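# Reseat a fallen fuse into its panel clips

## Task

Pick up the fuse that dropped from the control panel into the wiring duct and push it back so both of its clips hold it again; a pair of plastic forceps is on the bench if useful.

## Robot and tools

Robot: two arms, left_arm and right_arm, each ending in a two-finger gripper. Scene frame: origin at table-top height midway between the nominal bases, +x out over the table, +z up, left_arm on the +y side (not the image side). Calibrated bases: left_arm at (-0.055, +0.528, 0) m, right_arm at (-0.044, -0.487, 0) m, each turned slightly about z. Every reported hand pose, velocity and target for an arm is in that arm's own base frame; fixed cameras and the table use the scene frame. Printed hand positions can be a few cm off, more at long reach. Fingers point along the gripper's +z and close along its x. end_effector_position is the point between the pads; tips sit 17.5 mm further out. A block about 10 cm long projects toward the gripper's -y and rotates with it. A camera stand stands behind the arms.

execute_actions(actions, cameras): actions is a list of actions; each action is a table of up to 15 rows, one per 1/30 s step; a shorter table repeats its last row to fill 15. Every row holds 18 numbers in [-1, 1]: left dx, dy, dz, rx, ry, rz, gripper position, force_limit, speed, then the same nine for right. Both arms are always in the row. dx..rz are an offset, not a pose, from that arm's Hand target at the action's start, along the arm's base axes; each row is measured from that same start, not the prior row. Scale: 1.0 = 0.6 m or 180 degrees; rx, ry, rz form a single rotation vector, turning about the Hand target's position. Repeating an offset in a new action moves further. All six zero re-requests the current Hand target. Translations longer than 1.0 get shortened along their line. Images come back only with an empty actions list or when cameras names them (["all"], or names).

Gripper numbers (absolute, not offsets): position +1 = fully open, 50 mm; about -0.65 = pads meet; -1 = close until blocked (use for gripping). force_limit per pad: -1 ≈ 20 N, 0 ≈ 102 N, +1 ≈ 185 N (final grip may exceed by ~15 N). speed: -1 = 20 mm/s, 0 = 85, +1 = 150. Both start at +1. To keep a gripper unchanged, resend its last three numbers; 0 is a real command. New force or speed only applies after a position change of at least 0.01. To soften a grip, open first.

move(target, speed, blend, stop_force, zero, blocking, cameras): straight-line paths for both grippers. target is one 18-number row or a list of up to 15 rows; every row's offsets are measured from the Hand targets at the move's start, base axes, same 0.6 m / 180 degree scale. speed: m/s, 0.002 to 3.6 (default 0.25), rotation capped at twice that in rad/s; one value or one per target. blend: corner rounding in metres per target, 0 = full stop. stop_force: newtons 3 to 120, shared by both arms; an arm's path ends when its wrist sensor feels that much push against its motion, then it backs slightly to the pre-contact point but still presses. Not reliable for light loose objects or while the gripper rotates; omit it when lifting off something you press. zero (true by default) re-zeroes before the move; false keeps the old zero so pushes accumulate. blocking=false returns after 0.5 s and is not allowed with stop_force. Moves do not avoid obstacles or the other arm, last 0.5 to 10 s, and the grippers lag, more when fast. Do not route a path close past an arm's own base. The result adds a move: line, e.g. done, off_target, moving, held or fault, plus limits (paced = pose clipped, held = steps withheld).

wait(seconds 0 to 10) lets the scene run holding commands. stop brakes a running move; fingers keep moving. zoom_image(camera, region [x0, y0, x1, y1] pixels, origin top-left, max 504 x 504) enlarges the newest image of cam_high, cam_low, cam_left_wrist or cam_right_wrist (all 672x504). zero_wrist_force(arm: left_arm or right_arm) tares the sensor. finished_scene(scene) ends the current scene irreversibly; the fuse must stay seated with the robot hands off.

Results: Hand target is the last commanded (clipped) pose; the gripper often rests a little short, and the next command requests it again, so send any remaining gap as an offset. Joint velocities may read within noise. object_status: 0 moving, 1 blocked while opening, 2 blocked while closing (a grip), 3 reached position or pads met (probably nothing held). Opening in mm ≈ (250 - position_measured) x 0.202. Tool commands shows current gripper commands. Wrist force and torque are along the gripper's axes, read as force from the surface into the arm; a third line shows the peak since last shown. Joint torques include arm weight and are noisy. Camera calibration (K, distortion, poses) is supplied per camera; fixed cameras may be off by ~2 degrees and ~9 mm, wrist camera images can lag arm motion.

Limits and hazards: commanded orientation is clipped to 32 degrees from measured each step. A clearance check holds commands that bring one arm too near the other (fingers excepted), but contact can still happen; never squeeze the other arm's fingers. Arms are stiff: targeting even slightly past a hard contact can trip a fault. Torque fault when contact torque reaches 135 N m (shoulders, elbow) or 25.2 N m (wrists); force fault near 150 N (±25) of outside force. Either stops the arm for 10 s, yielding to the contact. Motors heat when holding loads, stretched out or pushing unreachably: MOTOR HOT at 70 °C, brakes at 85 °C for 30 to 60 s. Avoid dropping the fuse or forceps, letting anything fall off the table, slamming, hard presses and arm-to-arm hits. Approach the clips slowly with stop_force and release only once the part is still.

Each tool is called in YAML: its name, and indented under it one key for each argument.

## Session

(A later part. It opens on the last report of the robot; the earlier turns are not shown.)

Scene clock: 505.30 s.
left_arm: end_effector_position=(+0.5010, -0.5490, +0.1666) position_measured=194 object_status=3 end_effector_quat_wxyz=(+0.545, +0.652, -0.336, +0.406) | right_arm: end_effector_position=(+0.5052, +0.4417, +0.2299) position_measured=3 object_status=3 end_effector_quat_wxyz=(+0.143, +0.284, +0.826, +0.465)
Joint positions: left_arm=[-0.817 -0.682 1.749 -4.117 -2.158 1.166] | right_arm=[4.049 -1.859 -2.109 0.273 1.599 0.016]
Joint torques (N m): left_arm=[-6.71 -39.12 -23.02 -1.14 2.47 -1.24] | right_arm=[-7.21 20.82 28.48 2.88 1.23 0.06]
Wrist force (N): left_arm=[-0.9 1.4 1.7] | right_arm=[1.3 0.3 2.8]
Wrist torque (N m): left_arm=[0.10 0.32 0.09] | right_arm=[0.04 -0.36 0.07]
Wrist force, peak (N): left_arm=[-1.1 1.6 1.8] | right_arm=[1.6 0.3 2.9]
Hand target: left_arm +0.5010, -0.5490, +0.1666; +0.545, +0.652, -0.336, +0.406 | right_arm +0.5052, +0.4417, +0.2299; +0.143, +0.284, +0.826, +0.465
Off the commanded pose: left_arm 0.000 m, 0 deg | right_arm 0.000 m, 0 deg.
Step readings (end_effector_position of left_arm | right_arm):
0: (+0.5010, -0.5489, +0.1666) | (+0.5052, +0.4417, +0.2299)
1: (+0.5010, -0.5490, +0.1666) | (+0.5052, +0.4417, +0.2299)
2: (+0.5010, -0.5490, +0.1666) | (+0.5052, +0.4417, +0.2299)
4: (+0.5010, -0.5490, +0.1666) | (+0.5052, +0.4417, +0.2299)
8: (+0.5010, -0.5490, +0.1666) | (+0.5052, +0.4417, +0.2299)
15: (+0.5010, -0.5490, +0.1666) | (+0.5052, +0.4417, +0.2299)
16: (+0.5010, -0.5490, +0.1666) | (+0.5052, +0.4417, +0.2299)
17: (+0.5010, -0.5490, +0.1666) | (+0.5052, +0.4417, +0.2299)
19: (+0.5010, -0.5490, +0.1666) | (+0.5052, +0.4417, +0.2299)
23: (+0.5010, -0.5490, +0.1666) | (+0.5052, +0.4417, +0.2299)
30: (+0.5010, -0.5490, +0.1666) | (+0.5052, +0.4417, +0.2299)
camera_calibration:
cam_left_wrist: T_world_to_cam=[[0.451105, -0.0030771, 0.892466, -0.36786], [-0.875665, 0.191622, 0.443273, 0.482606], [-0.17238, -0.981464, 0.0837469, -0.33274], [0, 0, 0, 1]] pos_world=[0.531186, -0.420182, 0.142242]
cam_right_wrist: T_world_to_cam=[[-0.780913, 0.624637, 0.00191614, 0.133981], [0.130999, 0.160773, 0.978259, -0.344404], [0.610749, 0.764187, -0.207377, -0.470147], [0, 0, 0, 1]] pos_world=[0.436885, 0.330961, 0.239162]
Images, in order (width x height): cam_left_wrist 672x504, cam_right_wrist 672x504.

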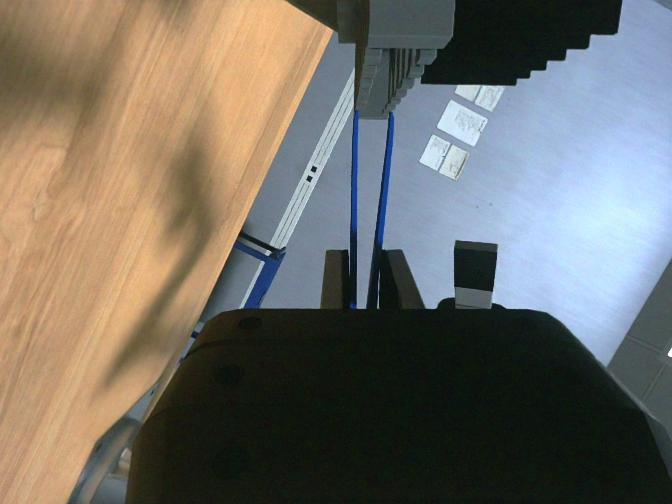

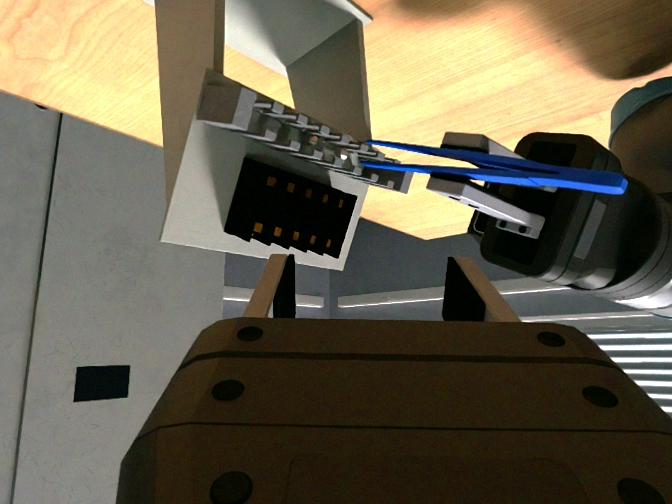

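move:
  target: [0.0090,0,-0.0045,0,0,0,-0.28,-1,-1,0,0,0,0,0,0,1,-1,0]
  speed: 0.03
  stop_force: 3
  cameras: ["cam_left_wrist","cam_right_wrist"]

zoom_image:
  camera: "cam_right_wrist"
  region: [320, 120, 400, 180]

zoom_image:
  camera: "cam_left_wrist"
  region: [330, 50, 430, 125]

Scene clock: 517.37 s.
left_arm: end_effector_position=(+0.5064, -0.5490, +0.1639) position_measured=194 object_status=3 end_effector_quat_wxyz=(+0.545, +0.652, -0.336, +0.406) | right_arm: end_effector_position=(+0.5052, +0.4417, +0.2299) position_measured=3 object_status=3 end_effector_quat_wxyz=(+0.143, +0.284, +0.826, +0.465)
Joint positions: left_arm=[-0.81 -0.671 1.733 -4.111 -2.166 1.167] | right_arm=[4.049 -1.859 -2.109 0.273 1.599 0.016]
Joint torques (N m): left_arm=[7.69 -40.31 -23.07 -0.8 -2.42 1.28] | right_arm=[-6.94 20.72 27.92 2.94 1.2 0.15]
Wrist force (N): left_arm=[-1.0 1.5 1.8] | right_arm=[1.6 0.0 2.7]
Wrist torque (N m): left_arm=[0.13 0.33 -0.01] | right_arm=[0.00 -0.42 0.06]
Wrist force, peak (N): left_arm=[-1.1 1.9 1.9] | right_arm=[1.5 0.4 3.2]
Hand target: left_arm +0.5064, -0.5490, +0.1639; +0.545, +0.652, -0.336, +0.406 | right_arm +0.5052, +0.4417, +0.2299; +0.143, +0.284, +0.826, +0.465
Off the commanded pose: left_arm 0.000 m, 0 deg | right_arm 0.000 m, 0 deg.
move: done
camera_calibration:
cam_left_wrist: T_world_to_cam=[[0.451105, -0.0030771, 0.892466, -0.367886], [-0.875665, 0.191622, 0.443273, 0.488531], [-0.17238, -0.981464, 0.0837469, -0.331584], [0, 0, 0, 1]] pos_world=[0.536586, -0.420182, 0.139542]
cam_right_wrist: T_world_to_cam=[[-0.780913, 0.624637, 0.00191614, 0.133981], [0.130999, 0.160773, 0.978259, -0.344404], [0.610749, 0.764187, -0.207377, -0.470147], [0, 0, 0, 1]] pos_world=[0.436885, 0.330961, 0.239162]
Images, in order (width x height): cam_left_wrist 672x504, cam_right_wrist 672x504.

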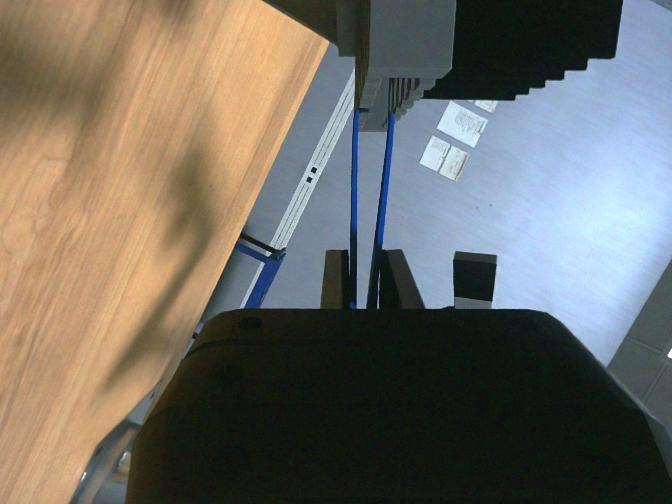

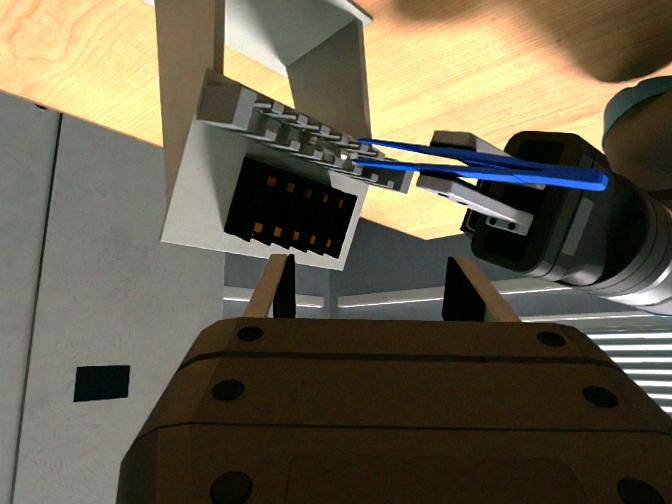

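Scaled by 6.300 from the camera's 672x504 image, which has a finer 960x720 frame.

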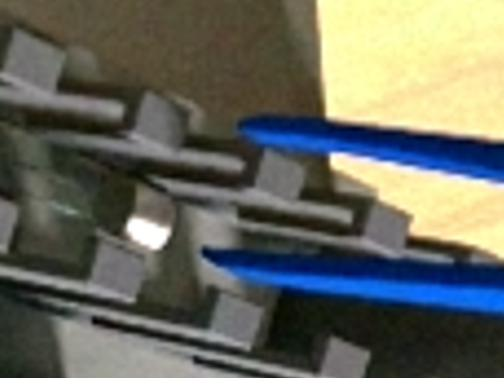

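Scaled by 5.040 from the camera's 672x504 image, which has a finer 960x720 frame.

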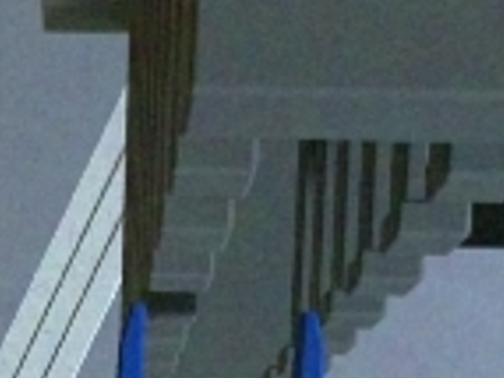

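move:
  target:
    - [-0.0007,0.0005,-0.0015,0,0,0,-0.28,-1,-1,0,0,0,0,0,0,1,-1,0]
    - [0.0530,0.0009,-0.0283,0,0,0,-0.28,-1,-1,0,0,0,0,0,0,1,-1,0]
  speed: 0.04
  stop_force: 3
  cameras: ["cam_left_wrist","cam_right_wrist"]

zoom_image:
  camera: "cam_right_wrist"
  region: [300, 110, 400, 180]

zoom_image:
  camera: "cam_left_wrist"
  region: [310, 60, 430, 150]

Scene clock: 531.33 s.
left_arm: end_effector_position=(+0.5382, -0.5485, +0.1469) position_measured=194 object_status=3 end_effector_quat_wxyz=(+0.545, +0.652, -0.336, +0.406) | right_arm: end_effector_position=(+0.5052, +0.4417, +0.2299) position_measured=3 object_status=3 end_effector_quat_wxyz=(+0.143, +0.284, +0.826, +0.465)
Joint positions: left_arm=[-0.768 -0.604 1.635 -4.078 -2.208 1.172] | right_arm=[4.049 -1.859 -2.109 0.273 1.599 0.016]
Joint torques (N m): left_arm=[8.01 -43.15 -23.48 -0.7 -2.29 1.28] | right_arm=[-7.6 20.69 28.14 3.1 1.2 0.16]
Wrist force (N): left_arm=[-0.9 1.4 1.8] | right_arm=[1.6 0.4 2.9]
Wrist torque (N m): left_arm=[0.13 0.31 0.00] | right_arm=[0.06 -0.41 0.07]
Wrist force, peak (N): left_arm=[-1.2 1.8 1.9] | right_arm=[1.6 0.2 3.1]
Hand target: left_arm +0.5382, -0.5485, +0.1469; +0.545, +0.652, -0.336, +0.406 | right_arm +0.5052, +0.4417, +0.2299; +0.143, +0.284, +0.826, +0.465
Off the commanded pose: left_arm 0.000 m, 0 deg | right_arm 0.000 m, 0 deg.
move: done
camera_calibration:
cam_left_wrist: T_world_to_cam=[[0.451105, -0.0030771, 0.892466, -0.367057], [-0.875665, 0.191622, 0.443273, 0.523798], [-0.17238, -0.981464, 0.0837469, -0.324089], [0, 0, 0, 1]] pos_world=[0.568386, -0.419582, 0.122542]
cam_right_wrist: T_world_to_cam=[[-0.780913, 0.624637, 0.00191614, 0.133981], [0.130999, 0.160773, 0.978259, -0.344404], [0.610749, 0.764187, -0.207377, -0.470147], [0, 0, 0, 1]] pos_world=[0.436885, 0.330961, 0.239162]
Images, in order (width x height): cam_left_wrist 672x504, cam_right_wrist 672x504.

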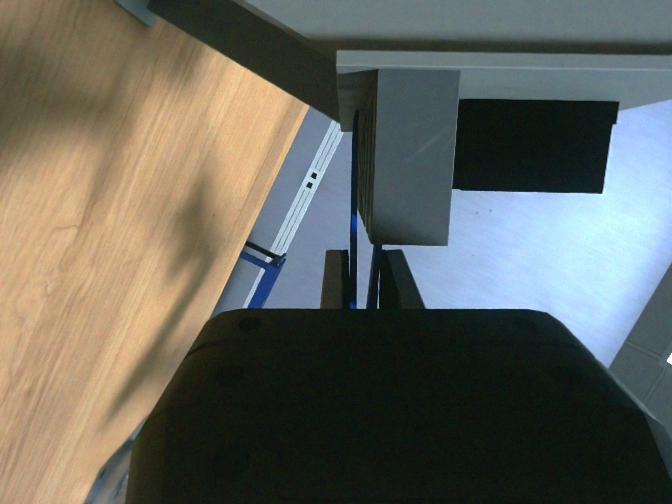

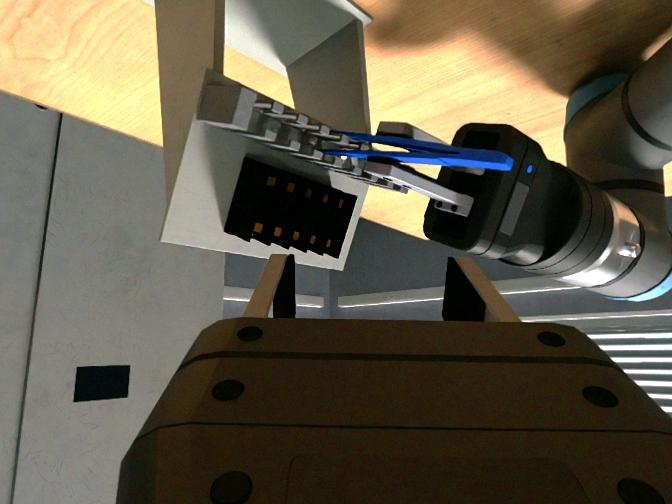

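Scaled by 5.040 from the camera's 672x504 image, which has a finer 960x720 frame.

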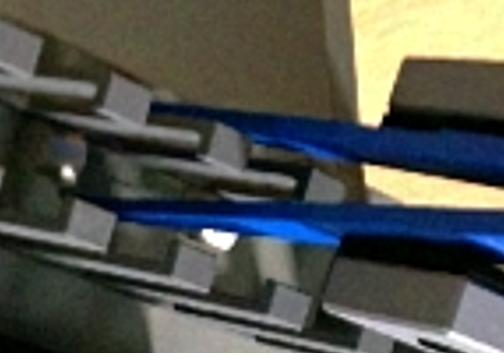

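Scaled by 4.200 from the camera's 672x504 image, which has a finer 960x720 frame.

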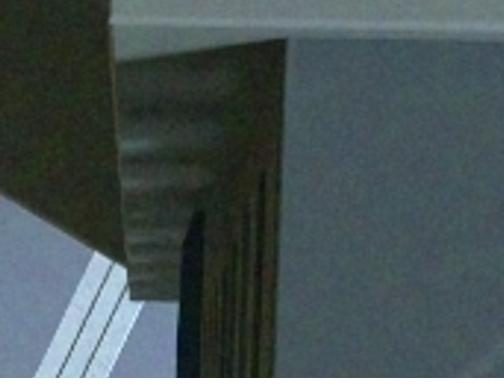

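execute_actions:
  actions:
    - [[0,0,0,0,0,0,-1,-1,-1,0,0,0,0,0,0,1,-1,0]]
    - [[0,0,0,0,0,0,-1,-1,-1,0,0,0,0,0,0,1,-1,0]]
    - [[0,0,0,0,0,0,-0.98,-0.8,-1,0,0,0,0,0,0,1,-1,0]]
  cameras: ["cam_left_wrist","cam_right_wrist"]

zoom_image:
  camera: "cam_right_wrist"
  region: [300, 110, 400, 180]

zoom_image:
  camera: "cam_left_wrist"
  region: [310, 60, 430, 150]

Scene clock: 540.40 s.
left_arm: end_effector_position=(+0.5382, -0.5485, +0.1469) position_measured=225 object_status=2 end_effector_quat_wxyz=(+0.545, +0.652, -0.336, +0.406) | right_arm: end_effector_position=(+0.5052, +0.4417, +0.2299) position_measured=3 object_status=3 end_effector_quat_wxyz=(+0.143, +0.284, +0.826, +0.465)
Joint positions: left_arm=[-0.768 -0.604 1.635 -4.078 -2.208 1.172] | right_arm=[4.049 -1.859 -2.109 0.273 1.599 0.016]
Joint torques (N m): left_arm=[2.93 -45.45 -20.72 -1.8 -0.49 1.17] | right_arm=[-7 21.38 27.61 3.11 1.22 0.3]
Wrist force (N): left_arm=[-0.1 0.5 1.9] | right_arm=[1.4 0.3 2.9]
Wrist torque (N m): left_arm=[0.12 0.33 0.02] | right_arm=[0.04 -0.37 0.06]
Wrist force, peak (N): left_arm=[-1.7 1.9 1.7] | right_arm=[1.9 0.5 2.8]
Hand target: left_arm +0.5382, -0.5485, +0.1469; +0.545, +0.652, -0.336, +0.406 | right_arm +0.5052, +0.4417, +0.2299; +0.143, +0.284, +0.826, +0.465
Off the commanded pose: left_arm 0.000 m, 0 deg | right_arm 0.000 m, 0 deg.
Step readings (end_effector_position of left_arm | right_arm):
0: (+0.5382, -0.5485, +0.1469) | (+0.5052, +0.4417, +0.2299)
1: (+0.5382, -0.5485, +0.1469) | (+0.5052, +0.4417, +0.2299)
2: (+0.5382, -0.5485, +0.1469) | (+0.5052, +0.4417, +0.2299)
4: (+0.5382, -0.5485, +0.1469) | (+0.5052, +0.4417, +0.2299)
8: (+0.5382, -0.5485, +0.1469) | (+0.5052, +0.4417, +0.2299)
15: (+0.5382, -0.5485, +0.1469) | (+0.5052, +0.4417, +0.2299)
16: (+0.5382, -0.5485, +0.1469) | (+0.5052, +0.4417, +0.2299)
17: (+0.5382, -0.5485, +0.1469) | (+0.5052, +0.4417, +0.2299)
19: (+0.5382, -0.5485, +0.1469) | (+0.5052, +0.4417, +0.2299)
23: (+0.5382, -0.5485, +0.1469) | (+0.5052, +0.4417, +0.2299)
30: (+0.5382, -0.5485, +0.1469) | (+0.5052, +0.4417, +0.2299)
31: (+0.5382, -0.5485, +0.1469) | (+0.5052, +0.4417, +0.2299)
32: (+0.5382, -0.5485, +0.1469) | (+0.5052, +0.4417, +0.2299)
34: (+0.5382, -0.5485, +0.1469) | (+0.5052, +0.4417, +0.2299)
38: (+0.5382, -0.5485, +0.1469) | (+0.5052, +0.4417, +0.2299)
45: (+0.5382, -0.5485, +0.1469) | (+0.5052, +0.4417, +0.2299)
camera_calibration:
cam_left_wrist: T_world_to_cam=[[0.451105, -0.0030771, 0.892466, -0.367057], [-0.875665, 0.191622, 0.443273, 0.523798], [-0.17238, -0.981464, 0.0837469, -0.324089], [0, 0, 0, 1]] pos_world=[0.568386, -0.419582, 0.122542]
cam_right_wrist: T_world_to_cam=[[-0.780913, 0.624637, 0.00191614, 0.133981], [0.130999, 0.160773, 0.978259, -0.344404], [0.610749, 0.764187, -0.207377, -0.470147], [0, 0, 0, 1]] pos_world=[0.436885, 0.330961, 0.239162]
Images, in order (width x height): cam_left_wrist 672x504, cam_right_wrist 672x504.

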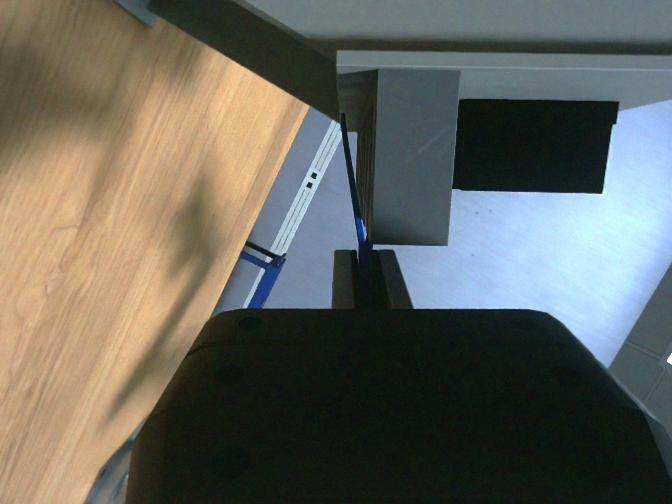

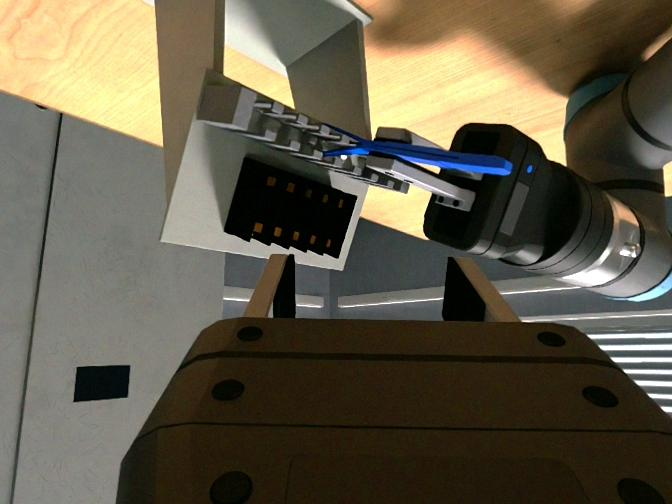

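Scaled by 5.040 from the camera's 672x504 image, which has a finer 960x720 frame.

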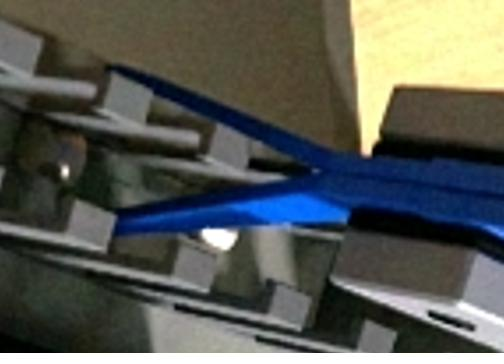

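Scaled by 4.200 from the camera's 672x504 image, which has a finer 960x720 frame.

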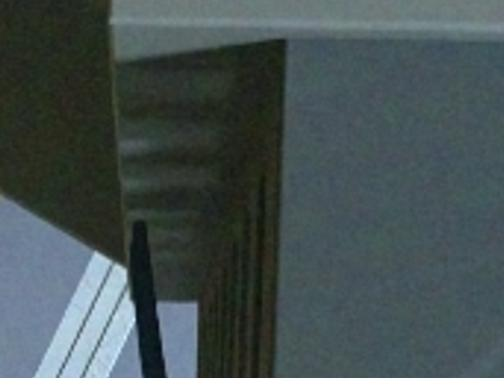

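execute_actions:
  actions:
    - [[0,0,0,0,0,0,-0.28,-1,-1,0,0,0,0,0,0,1,-1,0]]
    - [[0,0,0,0,0,0,-0.28,-1,-1,0,0,0,0,0,0,1,-1,0]]
  cameras: ["cam_right_wrist","cam_left_wrist"]

zoom_image:
  camera: "cam_right_wrist"
  region: [310, 115, 380, 165]

zoom_image:
  camera: "cam_left_wrist"
  region: [330, 60, 400, 110]

Scene clock: 548.67 s.
left_arm: end_effector_position=(+0.5382, -0.5485, +0.1469) position_measured=194 object_status=3 end_effector_quat_wxyz=(+0.545, +0.652, -0.336, +0.406) | right_arm: end_effector_position=(+0.5052, +0.4417, +0.2299) position_measured=3 object_status=3 end_effector_quat_wxyz=(+0.143, +0.284, +0.826, +0.465)
Joint positions: left_arm=[-0.768 -0.604 1.635 -4.078 -2.208 1.172] | right_arm=[4.049 -1.859 -2.109 0.273 1.599 0.016]
Joint torques (N m): left_arm=[-4.71 -51.98 -14.42 -3.53 1.91 1.19] | right_arm=[-6.34 20.92 27.62 3.09 1.16 0.37]
Wrist force (N): left_arm=[-0.9 1.4 1.8] | right_arm=[1.4 0.3 2.5]
Wrist torque (N m): left_arm=[0.13 0.31 0.00] | right_arm=[0.04 -0.39 0.06]
Wrist force, peak (N): left_arm=[-0.8 3.4 1.6] | right_arm=[1.6 0.7 3.0]
Hand target: left_arm +0.5382, -0.5485, +0.1469; +0.545, +0.652, -0.336, +0.406 | right_arm +0.5052, +0.4417, +0.2299; +0.143, +0.284, +0.826, +0.465
Off the commanded pose: left_arm 0.000 m, 0 deg | right_arm 0.000 m, 0 deg.
Step readings (end_effector_position of left_arm | right_arm):
0: (+0.5382, -0.5485, +0.1469) | (+0.5052, +0.4417, +0.2299)
1: (+0.5382, -0.5485, +0.1469) | (+0.5052, +0.4417, +0.2299)
2: (+0.5382, -0.5485, +0.1469) | (+0.5052, +0.4417, +0.2299)
4: (+0.5382, -0.5485, +0.1469) | (+0.5052, +0.4417, +0.2299)
8: (+0.5382, -0.5485, +0.1469) | (+0.5052, +0.4417, +0.2299)
15: (+0.5382, -0.5485, +0.1469) | (+0.5052, +0.4417, +0.2299)
16: (+0.5382, -0.5485, +0.1469) | (+0.5052, +0.4417, +0.2299)
17: (+0.5382, -0.5485, +0.1469) | (+0.5052, +0.4417, +0.2299)
19: (+0.5382, -0.5485, +0.1469) | (+0.5052, +0.4417, +0.2299)
23: (+0.5382, -0.5485, +0.1469) | (+0.5052, +0.4417, +0.2299)
30: (+0.5382, -0.5485, +0.1469) | (+0.5052, +0.4417, +0.2299)
camera_calibration:
cam_left_wrist: T_world_to_cam=[[0.451105, -0.0030771, 0.892466, -0.367057], [-0.875665, 0.191622, 0.443273, 0.523798], [-0.17238, -0.981464, 0.0837469, -0.324089], [0, 0, 0, 1]] pos_world=[0.568386, -0.419582, 0.122542]
cam_right_wrist: T_world_to_cam=[[-0.780913, 0.624637, 0.00191614, 0.133981], [0.130999, 0.160773, 0.978259, -0.344404], [0.610749, 0.764187, -0.207377, -0.470147], [0, 0, 0, 1]] pos_world=[0.436885, 0.330961, 0.239162]
Images, in order (width x height): cam_left_wrist 672x504, cam_right_wrist 672x504.

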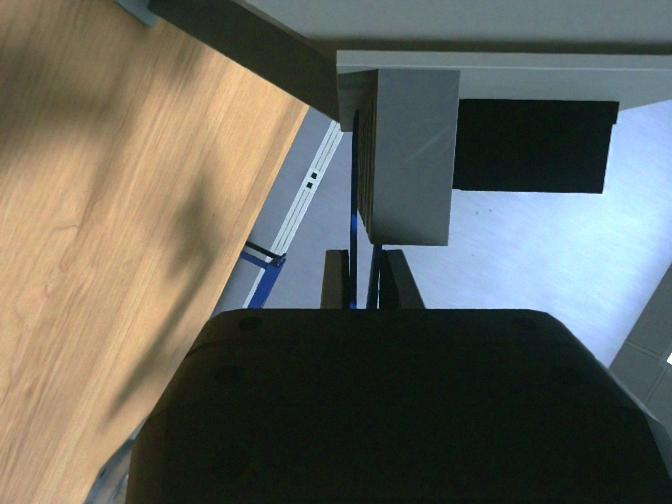

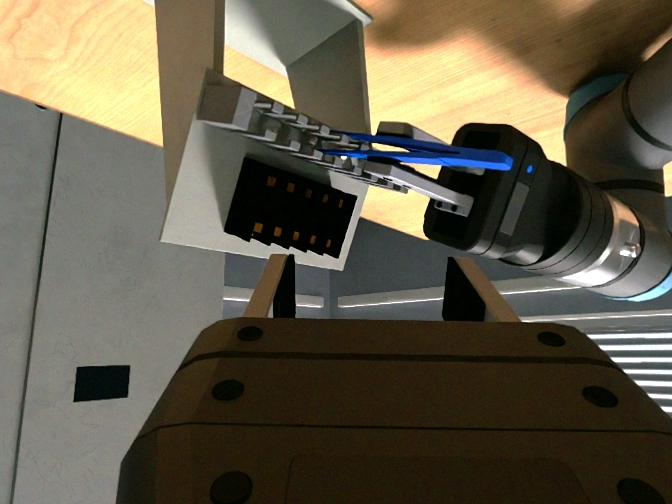

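Scaled by 7.200 from the camera's 672x504 image, which has a finer 960x720 frame.

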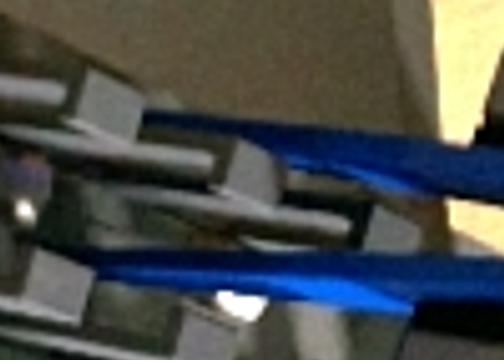

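Scaled by 7.200 from the camera's 672x504 image, which has a finer 960x720 frame.

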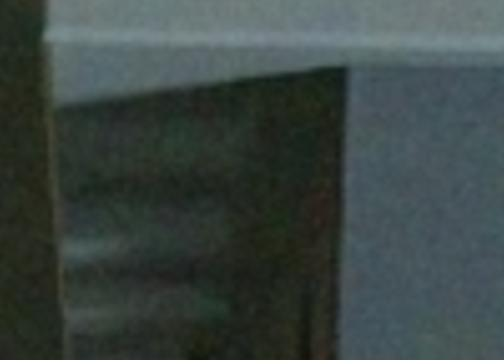

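move:
  target: [0,-0.0011,0,0,0,0,-0.28,-1,-1,0,0,0,0,0,0,1,-1,0]
  speed: 0.03
  stop_force: 3

execute_actions:
  actions:
    - [[0,0,0,0,0,0,-1,-1,-1,0,0,0,0,0,0,1,-1,0]]
    - [[0,0,0,0,0,0,-1,-1,-1,0,0,0,0,0,0,1,-1,0]]
  cameras: ["cam_right_wrist","cam_left_wrist"]

zoom_image:
  camera: "cam_right_wrist"
  region: [300, 110, 400, 180]

Scene clock: 558.90 s.
left_arm: end_effector_position=(+0.5382, -0.5491, +0.1469) position_measured=194 object_status=3 end_effector_quat_wxyz=(+0.545, +0.652, -0.336, +0.406) | right_arm: end_effector_position=(+0.5052, +0.4417, +0.2299) position_measured=3 object_status=3 end_effector_quat_wxyz=(+0.143, +0.284, +0.826, +0.465)
Joint positions: left_arm=[-0.769 -0.603 1.634 -4.077 -2.207 1.172] | right_arm=[4.049 -1.859 -2.109 0.273 1.599 0.016]
Joint torques (N m): left_arm=[-6.61 -43.08 -23.95 -0.74 2.56 -0.89] | right_arm=[-7.19 21.05 27.36 3.21 1.28 0.29]
Wrist force (N): left_arm=[-0.9 1.4 1.7] | right_arm=[1.6 0.1 2.7]
Wrist torque (N m): left_arm=[0.13 0.31 0.01] | right_arm=[0.01 -0.42 0.06]
Wrist force, peak (N): left_arm=[-0.9 1.6 1.9] | right_arm=[1.8 0.2 2.9]
Hand target: left_arm +0.5382, -0.5491, +0.1469; +0.545, +0.652, -0.336, +0.406 | right_arm +0.5052, +0.4417, +0.2299; +0.143, +0.284, +0.826, +0.465
Off the commanded pose: left_arm 0.000 m, 0 deg | right_arm 0.000 m, 0 deg.
move: done

Scene clock: 560.10 s.
left_arm: end_effector_position=(+0.5382, -0.5491, +0.1469) position_measured=223 object_status=2 end_effector_quat_wxyz=(+0.545, +0.652, -0.336, +0.406) | right_arm: end_effector_position=(+0.5052, +0.4417, +0.2299) position_measured=3 object_status=3 end_effector_quat_wxyz=(+0.143, +0.284, +0.826, +0.465)
Joint positions: left_arm=[-0.769 -0.603 1.634 -4.077 -2.207 1.172] | right_arm=[4.049 -1.859 -2.109 0.273 1.599 0.016]
Joint torques (N m): left_arm=[-5.1 -45.42 -21.97 -1.35 0.76 -0.75] | right_arm=[-6.94 21.16 27.29 3.04 1.23 0.38]
Wrist force (N): left_arm=[0.0 0.6 1.6] | right_arm=[1.7 0.1 2.5]
Wrist torque (N m): left_arm=[0.11 0.30 0.02] | right_arm=[0.01 -0.43 0.07]
Wrist force, peak (N): left_arm=[-1.4 1.8 1.6] | right_arm=[1.7 0.4 3.0]
Hand target: left_arm +0.5382, -0.5491, +0.1469; +0.545, +0.652, -0.336, +0.406 | right_arm +0.5052, +0.4417, +0.2299; +0.143, +0.284, +0.826, +0.465
Off the commanded pose: left_arm 0.000 m, 0 deg | right_arm 0.000 m, 0 deg.
Step readings (end_effector_position of left_arm | right_arm):
0: (+0.5382, -0.5491, +0.1469) | (+0.5052, +0.4417, +0.2299)
1: (+0.5382, -0.5491, +0.1469) | (+0.5052, +0.4417, +0.2299)
2: (+0.5382, -0.5491, +0.1469) | (+0.5052, +0.4417, +0.2299)
4: (+0.5382, -0.5491, +0.1469) | (+0.5052, +0.4417, +0.2299)
8: (+0.5382, -0.5491, +0.1469) | (+0.5052, +0.4417, +0.2299)
15: (+0.5382, -0.5491, +0.1469) | (+0.5052, +0.4417, +0.2299)
16: (+0.5382, -0.5491, +0.1469) | (+0.5052, +0.4417, +0.2299)
17: (+0.5382, -0.5491, +0.1469) | (+0.5052, +0.4417, +0.2299)
19: (+0.5382, -0.5491, +0.1469) | (+0.5052, +0.4417, +0.2299)
23: (+0.5382, -0.5491, +0.1469) | (+0.5052, +0.4417, +0.2299)
30: (+0.5382, -0.5491, +0.1469) | (+0.5052, +0.4417, +0.2299)
camera_calibration:
cam_left_wrist: T_world_to_cam=[[0.451105, -0.0030771, 0.892466, -0.367059], [-0.875665, 0.191622, 0.443273, 0.523932], [-0.17238, -0.981464, 0.0837469, -0.324776], [0, 0, 0, 1]] pos_world=[0.568386, -0.420282, 0.122542]
cam_right_wrist: T_world_to_cam=[[-0.780913, 0.624637, 0.00191614, 0.133981], [0.130999, 0.160773, 0.978259, -0.344404], [0.610749, 0.764187, -0.207377, -0.470147], [0, 0, 0, 1]] pos_world=[0.436885, 0.330961, 0.239162]
Images, in order (width x height): cam_left_wrist 672x504, cam_right_wrist 672x504.

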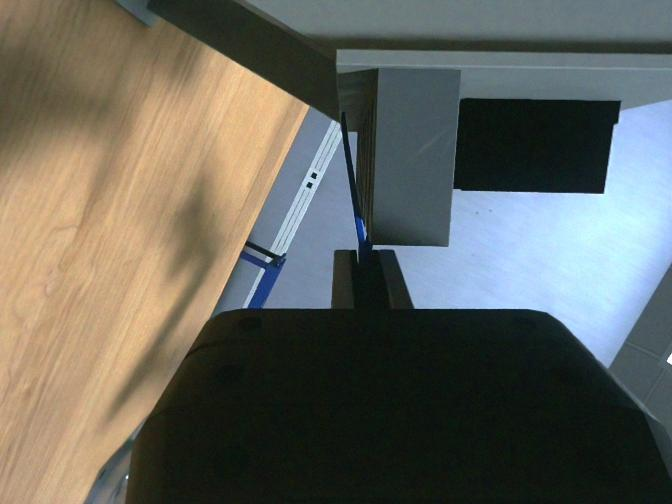

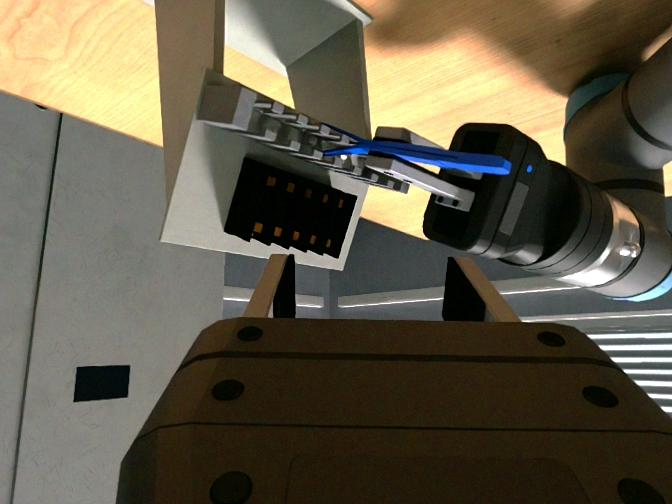

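Scaled by 5.040 from the camera's 672x504 image, which has a finer 960x720 frame.

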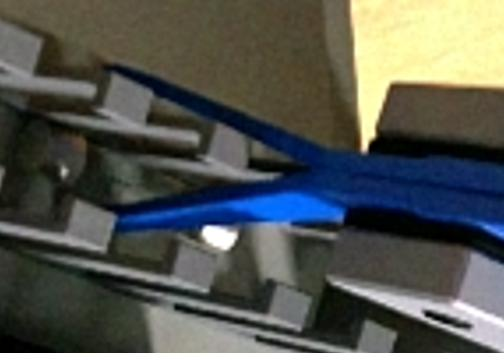

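execute_actions:
  actions:
    - [[0,0,0,0,0,0,-0.28,-1,-1,0,0,0,0,0,0,1,-1,0]]
    - [[0,0,0,0,0,0,-0.28,-1,-1,0,0,0,0,0,0,1,-1,0]]

move:
  target: [-0.001,0.0028,0.0005,0,0,0,-0.28,-1,-1,0,0,0,0,0,0,1,-1,0]
  speed: 0.03
  stop_force: 3

execute_actions:
  actions:
    - [[0,0,0,0,0,0,-1,-1,-1,0,0,0,0,0,0,1,-1,0]]
    - [[0,0,0,0,0,0,-1,-1,-1,0,0,0,0,0,0,1,-1,0]]
  cameras: ["cam_right_wrist","cam_left_wrist"]

zoom_image:
  camera: "cam_right_wrist"
  region: [300, 110, 400, 180]

Scene clock: 597.73 s.
left_arm: end_effector_position=(+0.5382, -0.5491, +0.1469) position_measured=194 object_status=3 end_effector_quat_wxyz=(+0.545, +0.652, -0.336, +0.406) | right_arm: end_effector_position=(+0.5052, +0.4417, +0.2299) position_measured=3 object_status=3 end_effector_quat_wxyz=(+0.143, +0.284, +0.826, +0.465)
Joint positions: left_arm=[-0.769 -0.603 1.634 -4.077 -2.207 1.172] | right_arm=[4.049 -1.859 -2.109 0.273 1.599 0.016]
Joint torques (N m): left_arm=[0.96 -51.78 -15.79 -3.09 -1.71 -0.94] | right_arm=[-6.67 20.84 27.47 3.27 1.21 0.39]
Wrist force (N): left_arm=[-1.0 1.5 1.8] | right_arm=[1.4 0.1 2.8]
Wrist torque (N m): left_arm=[0.15 0.33 0.01] | right_arm=[0.01 -0.38 0.06]
Wrist force, peak (N): left_arm=[-0.4 2.9 1.6] | right_arm=[1.4 0.5 3.2]
Hand target: left_arm +0.5382, -0.5491, +0.1469; +0.545, +0.652, -0.336, +0.406 | right_arm +0.5052, +0.4417, +0.2299; +0.143, +0.284, +0.826, +0.465
Off the commanded pose: left_arm 0.000 m, 0 deg | right_arm 0.000 m, 0 deg.
Step readings (end_effector_position of left_arm | right_arm):
0: (+0.5382, -0.5491, +0.1469) | (+0.5052, +0.4417, +0.2299)
1: (+0.5382, -0.5491, +0.1469) | (+0.5052, +0.4417, +0.2299)
2: (+0.5382, -0.5491, +0.1469) | (+0.5052, +0.4417, +0.2299)
4: (+0.5382, -0.5491, +0.1469) | (+0.5052, +0.4417, +0.2299)
8: (+0.5382, -0.5491, +0.1469) | (+0.5052, +0.4417, +0.2299)
15: (+0.5382, -0.5491, +0.1469) | (+0.5052, +0.4417, +0.2299)
16: (+0.5382, -0.5491, +0.1469) | (+0.5052, +0.4417, +0.2299)
17: (+0.5382, -0.5491, +0.1469) | (+0.5052, +0.4417, +0.2299)
19: (+0.5382, -0.5491, +0.1469) | (+0.5052, +0.4417, +0.2299)
23: (+0.5382, -0.5491, +0.1469) | (+0.5052, +0.4417, +0.2299)
30: (+0.5382, -0.5491, +0.1469) | (+0.5052, +0.4417, +0.2299)

Scene clock: 598.93 s.
left_arm: end_effector_position=(+0.5376, -0.5475, +0.1472) position_measured=194 object_status=3 end_effector_quat_wxyz=(+0.545, +0.652, -0.336, +0.406) | right_arm: end_effector_position=(+0.5052, +0.4417, +0.2299) position_measured=3 object_status=3 end_effector_quat_wxyz=(+0.143, +0.284, +0.826, +0.465)
Joint positions: left_arm=[-0.767 -0.606 1.639 -4.08 -2.208 1.172] | right_arm=[4.049 -1.859 -2.109 0.273 1.599 0.016]
Joint torques (N m): left_arm=[7.63 -67.79 -7.71 -3.97 -2.14 1.27] | right_arm=[-6.64 21.16 26.97 3.11 1.24 0.53]
Wrist force (N): left_arm=[-1.0 1.4 1.6] | right_arm=[1.4 0.4 2.5]
Wrist torque (N m): left_arm=[0.13 0.32 0.00] | right_arm=[0.06 -0.37 0.06]
Wrist force, peak (N): left_arm=[-1.0 1.5 2.0] | right_arm=[1.6 0.2 3.0]
Hand target: left_arm +0.5376, -0.5475, +0.1472; +0.545, +0.652, -0.336, +0.406 | right_arm +0.5052, +0.4417, +0.2299; +0.143, +0.284, +0.826, +0.465
Off the commanded pose: left_arm 0.000 m, 0 deg | right_arm 0.000 m, 0 deg.
move: done

Scene clock: 600.13 s.
left_arm: end_effector_position=(+0.5376, -0.5475, +0.1472) position_measured=223 object_status=2 end_effector_quat_wxyz=(+0.545, +0.652, -0.336, +0.406) | right_arm: end_effector_position=(+0.5052, +0.4417, +0.2299) position_measured=3 object_status=3 end_effector_quat_wxyz=(+0.143, +0.284, +0.826, +0.465)
Joint positions: left_arm=[-0.767 -0.606 1.639 -4.08 -2.208 1.172] | right_arm=[4.049 -1.859 -2.109 0.273 1.599 0.016]
Joint torques (N m): left_arm=[4.4 -65.73 -8.69 -3.16 -1 1.14] | right_arm=[-6.53 20.64 26.57 3.15 1.15 0.54]
Wrist force (N): left_arm=[-0.3 0.3 1.9] | right_arm=[1.5 0.2 2.7]
Wrist torque (N m): left_arm=[0.09 0.34 0.02] | right_arm=[0.03 -0.40 0.06]
Wrist force, peak (N): left_arm=[-1.6 1.9 1.6] | right_arm=[1.8 0.2 2.9]
Hand target: left_arm +0.5376, -0.5475, +0.1472; +0.545, +0.652, -0.336, +0.406 | right_arm +0.5052, +0.4417, +0.2299; +0.143, +0.284, +0.826, +0.465
Off the commanded pose: left_arm 0.000 m, 0 deg | right_arm 0.000 m, 0 deg.
Step readings (end_effector_position of left_arm | right_arm):
0: (+0.5376, -0.5475, +0.1472) | (+0.5052, +0.4417, +0.2299)
1: (+0.5376, -0.5475, +0.1472) | (+0.5052, +0.4417, +0.2299)
2: (+0.5376, -0.5475, +0.1472) | (+0.5052, +0.4417, +0.2299)
4: (+0.5376, -0.5475, +0.1472) | (+0.5052, +0.4417, +0.2299)
8: (+0.5376, -0.5475, +0.1472) | (+0.5052, +0.4417, +0.2299)
15: (+0.5376, -0.5475, +0.1472) | (+0.5052, +0.4417, +0.2299)
16: (+0.5376, -0.5475, +0.1472) | (+0.5052, +0.4417, +0.2299)
17: (+0.5376, -0.5475, +0.1472) | (+0.5052, +0.4417, +0.2299)
19: (+0.5376, -0.5475, +0.1472) | (+0.5052, +0.4417, +0.2299)
23: (+0.5376, -0.5475, +0.1472) | (+0.5052, +0.4417, +0.2299)
30: (+0.5376, -0.5475, +0.1472) | (+0.5052, +0.4417, +0.2299)
camera_calibration:
cam_left_wrist: T_world_to_cam=[[0.451105, -0.0030771, 0.892466, -0.367051], [-0.875665, 0.191622, 0.443273, 0.522948], [-0.17238, -0.981464, 0.0837469, -0.323236], [0, 0, 0, 1]] pos_world=[0.567786, -0.418582, 0.122842]
cam_right_wrist: T_world_to_cam=[[-0.780913, 0.624637, 0.00191614, 0.133981], [0.130999, 0.160773, 0.978259, -0.344404], [0.610749, 0.764187, -0.207377, -0.470147], [0, 0, 0, 1]] pos_world=[0.436885, 0.330961, 0.239162]
Images, in order (width x height): cam_left_wrist 672x504, cam_right_wrist 672x504.

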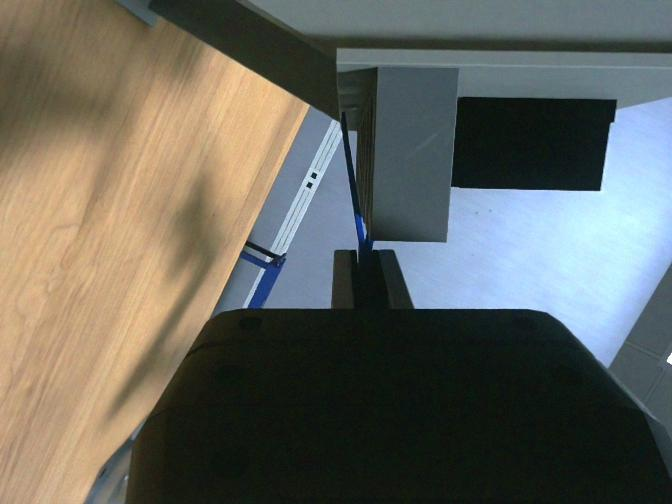

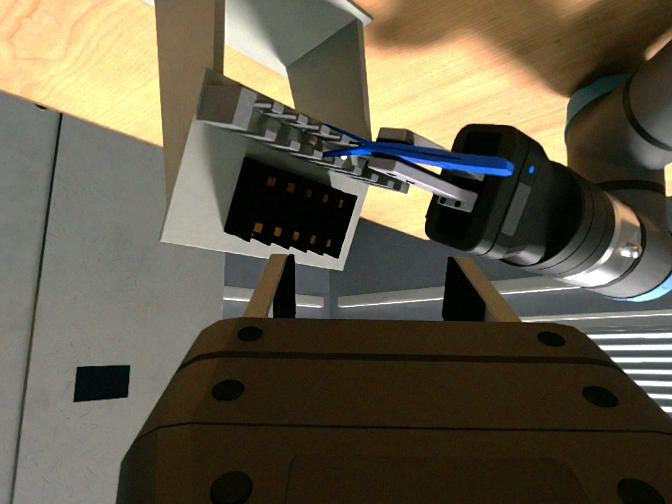

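Scaled by 5.040 from the camera's 672x504 image, which has a finer 960x720 frame.

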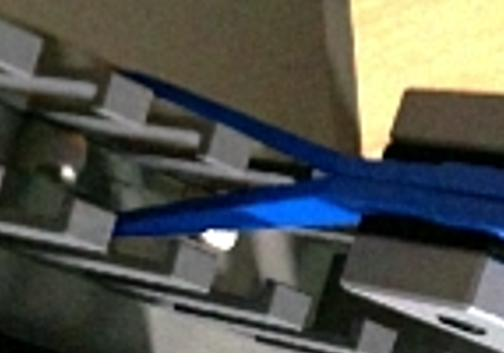

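execute_actions:
  actions:
    - [[0,0,0,0,0,0,-0.28,-1,-1,0,0,0,0,0,0,1,-1,0]]
    - [[0,0,0,0,0,0,-0.28,-1,-1,0,0,0,0,0,0,1,-1,0]]

move:
  target: [-0.0608,0,0.0302,0,0,0,-0.28,-1,-1,0,0,0,0,0,0,1,-1,0]
  speed: 0.06

execute_actions:
  actions:
    - [[0,0,0,0,0,0,-1,-1,-1,0,0,0,0,0,0,1,-1,0]]
    - [[0,0,0,0,0,0,-1,-1,-1,0,0,0,0,0,0,1,-1,0]]

move:
  target: [0.0018,-0.0292,0.0037,0,0,0,-1,-1,-1,0,0,0,0,0,0,1,-1,0]
  speed: 0.06
  cameras: ["cam_right_wrist","cam_left_wrist"]

zoom_image:
  camera: "cam_right_wrist"
  region: [280, 100, 380, 170]

zoom_image:
  camera: "cam_left_wrist"
  region: [320, 40, 440, 130]

Scene clock: 632.43 s.
left_arm: end_effector_position=(+0.5376, -0.5475, +0.1472) position_measured=194 object_status=3 end_effector_quat_wxyz=(+0.545, +0.652, -0.336, +0.406) | right_arm: end_effector_position=(+0.5052, +0.4417, +0.2299) position_measured=3 object_status=3 end_effector_quat_wxyz=(+0.143, +0.284, +0.826, +0.465)
Joint positions: left_arm=[-0.767 -0.606 1.639 -4.08 -2.208 1.172] | right_arm=[4.049 -1.859 -2.109 0.273 1.599 0.016]
Joint torques (N m): left_arm=[-5.44 -56.33 -15.7 -1.42 1.96 0.64] | right_arm=[-7.26 21.18 26.7 3.19 1.19 0.61]
Wrist force (N): left_arm=[-0.9 1.5 1.6] | right_arm=[1.6 0.3 2.8]
Wrist torque (N m): left_arm=[0.14 0.32 0.00] | right_arm=[0.05 -0.42 0.07]
Wrist force, peak (N): left_arm=[-0.4 3.5 1.6] | right_arm=[1.7 0.3 3.0]
Hand target: left_arm +0.5376, -0.5475, +0.1472; +0.545, +0.652, -0.336, +0.406 | right_arm +0.5052, +0.4417, +0.2299; +0.143, +0.284, +0.826, +0.465
Off the commanded pose: left_arm 0.000 m, 0 deg | right_arm 0.000 m, 0 deg.
Step readings (end_effector_position of left_arm | right_arm):
0: (+0.5376, -0.5475, +0.1472) | (+0.5052, +0.4417, +0.2299)
1: (+0.5376, -0.5475, +0.1472) | (+0.5052, +0.4417, +0.2299)
2: (+0.5376, -0.5475, +0.1472) | (+0.5052, +0.4417, +0.2299)
4: (+0.5376, -0.5475, +0.1472) | (+0.5052, +0.4417, +0.2299)
8: (+0.5376, -0.5475, +0.1472) | (+0.5052, +0.4417, +0.2299)
15: (+0.5376, -0.5475, +0.1472) | (+0.5052, +0.4417, +0.2299)
16: (+0.5376, -0.5475, +0.1472) | (+0.5052, +0.4417, +0.2299)
17: (+0.5376, -0.5475, +0.1472) | (+0.5052, +0.4417, +0.2299)
19: (+0.5376, -0.5475, +0.1472) | (+0.5052, +0.4417, +0.2299)
23: (+0.5376, -0.5475, +0.1472) | (+0.5052, +0.4417, +0.2299)
30: (+0.5376, -0.5475, +0.1472) | (+0.5052, +0.4417, +0.2299)

Scene clock: 633.60 s.
left_arm: end_effector_position=(+0.5012, -0.5475, +0.1653) position_measured=194 object_status=3 end_effector_quat_wxyz=(+0.545, +0.652, -0.336, +0.406) | right_arm: end_effector_position=(+0.5052, +0.4417, +0.2299) position_measured=3 object_status=3 end_effector_quat_wxyz=(+0.143, +0.284, +0.826, +0.465)
Joint positions: left_arm=[-0.815 -0.68 1.751 -4.12 -2.161 1.167] | right_arm=[4.049 -1.859 -2.109 0.273 1.599 0.016]
Joint torques (N m): left_arm=[-5.51 -64.65 -7.41 -3.95 2.72 -1.16] | right_arm=[-7.21 20.78 26.85 3.17 1.18 0.55]
Wrist force (N): left_arm=[-1.0 1.4 1.9] | right_arm=[1.4 0.2 2.4]
Wrist torque (N m): left_arm=[0.10 0.33 0.09] | right_arm=[0.02 -0.37 0.06]
Wrist force, peak (N): left_arm=[-1.1 2.2 1.8] | right_arm=[1.7 0.6 2.9]
Hand target: left_arm +0.5011, -0.5475, +0.1653; +0.545, +0.652, -0.336, +0.406 | right_arm +0.5052, +0.4417, +0.2299; +0.143, +0.284, +0.826, +0.465
Off the commanded pose: left_arm 0.000 m, 0 deg | right_arm 0.000 m, 0 deg.
move: done

Scene clock: 634.80 s.
left_arm: end_effector_position=(+0.5011, -0.5475, +0.1653) position_measured=223 object_status=2 end_effector_quat_wxyz=(+0.545, +0.652, -0.336, +0.406) | right_arm: end_effector_position=(+0.5052, +0.4417, +0.2299) position_measured=3 object_status=3 end_effector_quat_wxyz=(+0.143, +0.284, +0.826, +0.465)
Joint positions: left_arm=[-0.815 -0.68 1.751 -4.12 -2.161 1.167] | right_arm=[4.049 -1.859 -2.109 0.273 1.599 0.016]
Joint torques (N m): left_arm=[-6.41 -64.65 -6.05 -4.03 2.63 -1.11] | right_arm=[-7.01 21.21 26.88 3.21 1.19 0.51]
Wrist force (N): left_arm=[-1.0 1.4 1.9] | right_arm=[1.7 0.5 2.6]
Wrist torque (N m): left_arm=[0.11 0.33 0.09] | right_arm=[0.08 -0.43 0.07]
Wrist force, peak (N): left_arm=[-1.0 1.7 1.9] | right_arm=[1.2 0.2 3.2]
Hand target: left_arm +0.5011, -0.5475, +0.1653; +0.545, +0.652, -0.336, +0.406 | right_arm +0.5052, +0.4417, +0.2299; +0.143, +0.284, +0.826, +0.465
Off the commanded pose: left_arm 0.000 m, 0 deg | right_arm 0.000 m, 0 deg.
Step readings (end_effector_position of left_arm | right_arm):
0: (+0.5012, -0.5475, +0.1653) | (+0.5052, +0.4417, +0.2299)
1: (+0.5012, -0.5475, +0.1653) | (+0.5052, +0.4417, +0.2299)
2: (+0.5011, -0.5475, +0.1653) | (+0.5052, +0.4417, +0.2299)
4: (+0.5011, -0.5475, +0.1653) | (+0.5052, +0.4417, +0.2299)
8: (+0.5011, -0.5475, +0.1653) | (+0.5052, +0.4417, +0.2299)
15: (+0.5011, -0.5475, +0.1653) | (+0.5052, +0.4417, +0.2299)
16: (+0.5011, -0.5475, +0.1653) | (+0.5052, +0.4417, +0.2299)
17: (+0.5011, -0.5475, +0.1653) | (+0.5052, +0.4417, +0.2299)
19: (+0.5011, -0.5475, +0.1653) | (+0.5052, +0.4417, +0.2299)
23: (+0.5011, -0.5475, +0.1653) | (+0.5052, +0.4417, +0.2299)
30: (+0.5011, -0.5475, +0.1653) | (+0.5052, +0.4417, +0.2299)

Scene clock: 635.67 s.
left_arm: end_effector_position=(+0.5022, -0.5649, +0.1675) position_measured=223 object_status=2 end_effector_quat_wxyz=(+0.545, +0.652, -0.336, +0.406) | right_arm: end_effector_position=(+0.5052, +0.4417, +0.2299) position_measured=3 object_status=3 end_effector_quat_wxyz=(+0.143, +0.284, +0.826, +0.465)
Joint positions: left_arm=[-0.836 -0.672 1.717 -4.096 -2.14 1.164] | right_arm=[4.049 -1.859 -2.109 0.273 1.599 0.016]
Joint torques (N m): left_arm=[-5.71 -41.3 -21.93 -1.04 2.69 -1.33] | right_arm=[-7.08 21.13 26.82 3.17 1.22 0.57]
Wrist force (N): left_arm=[-1.0 1.3 1.7] | right_arm=[1.4 0.4 2.7]
Wrist torque (N m): left_arm=[0.09 0.33 0.08] | right_arm=[0.06 -0.38 0.06]
Wrist force, peak (N): left_arm=[-1.0 1.6 2.3] | right_arm=[1.6 0.3 3.0]
Hand target: left_arm +0.5022, -0.5650, +0.1675; +0.545, +0.652, -0.336, +0.406 | right_arm +0.5052, +0.4417, +0.2299; +0.143, +0.284, +0.826, +0.465
Off the commanded pose: left_arm 0.000 m, 0 deg | right_arm 0.000 m, 0 deg.
move: done
camera_calibration:
cam_left_wrist: T_world_to_cam=[[0.451105, -0.0030771, 0.892466, -0.369342], [-0.875665, 0.191622, 0.443273, 0.48626], [-0.17238, -0.981464, 0.0837469, -0.348223], [0, 0, 0, 1]] pos_world=[0.532386, -0.436082, 0.143242]
cam_right_wrist: T_world_to_cam=[[-0.780913, 0.624637, 0.00191614, 0.133981], [0.130999, 0.160773, 0.978259, -0.344404], [0.610749, 0.764187, -0.207377, -0.470147], [0, 0, 0, 1]] pos_world=[0.436885, 0.330961, 0.239162]
Images, in order (width x height): cam_left_wrist 672x504, cam_right_wrist 672x504.

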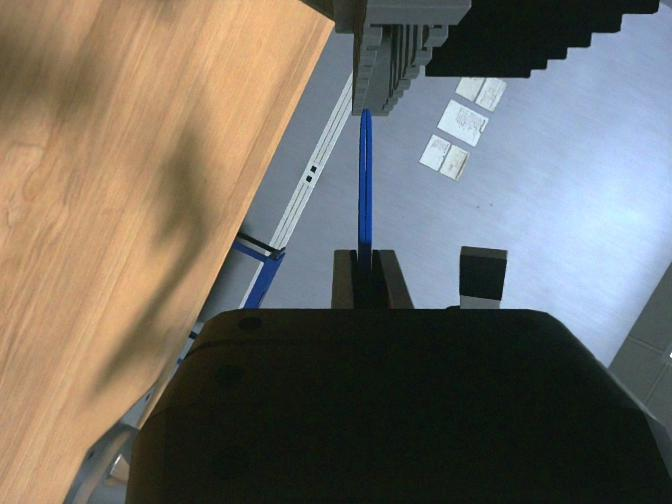

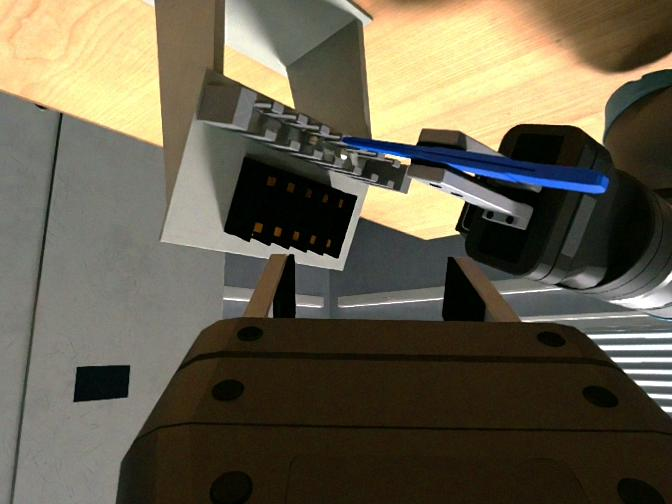

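Scaled by 5.040 from the camera's 672x504 image, which has a finer 960x720 frame.

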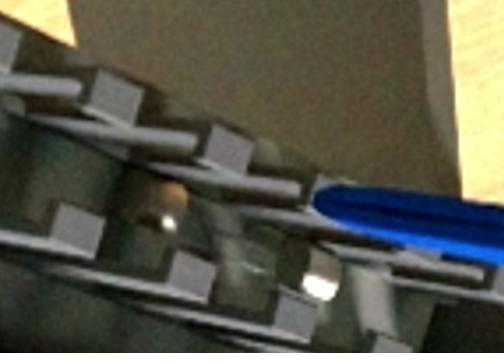

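Scaled by 4.200 from the camera's 672x504 image, which has a finer 960x720 frame.

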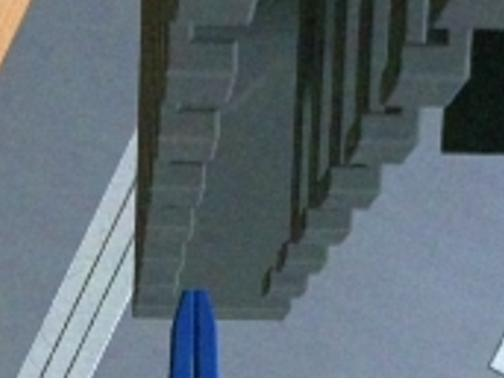

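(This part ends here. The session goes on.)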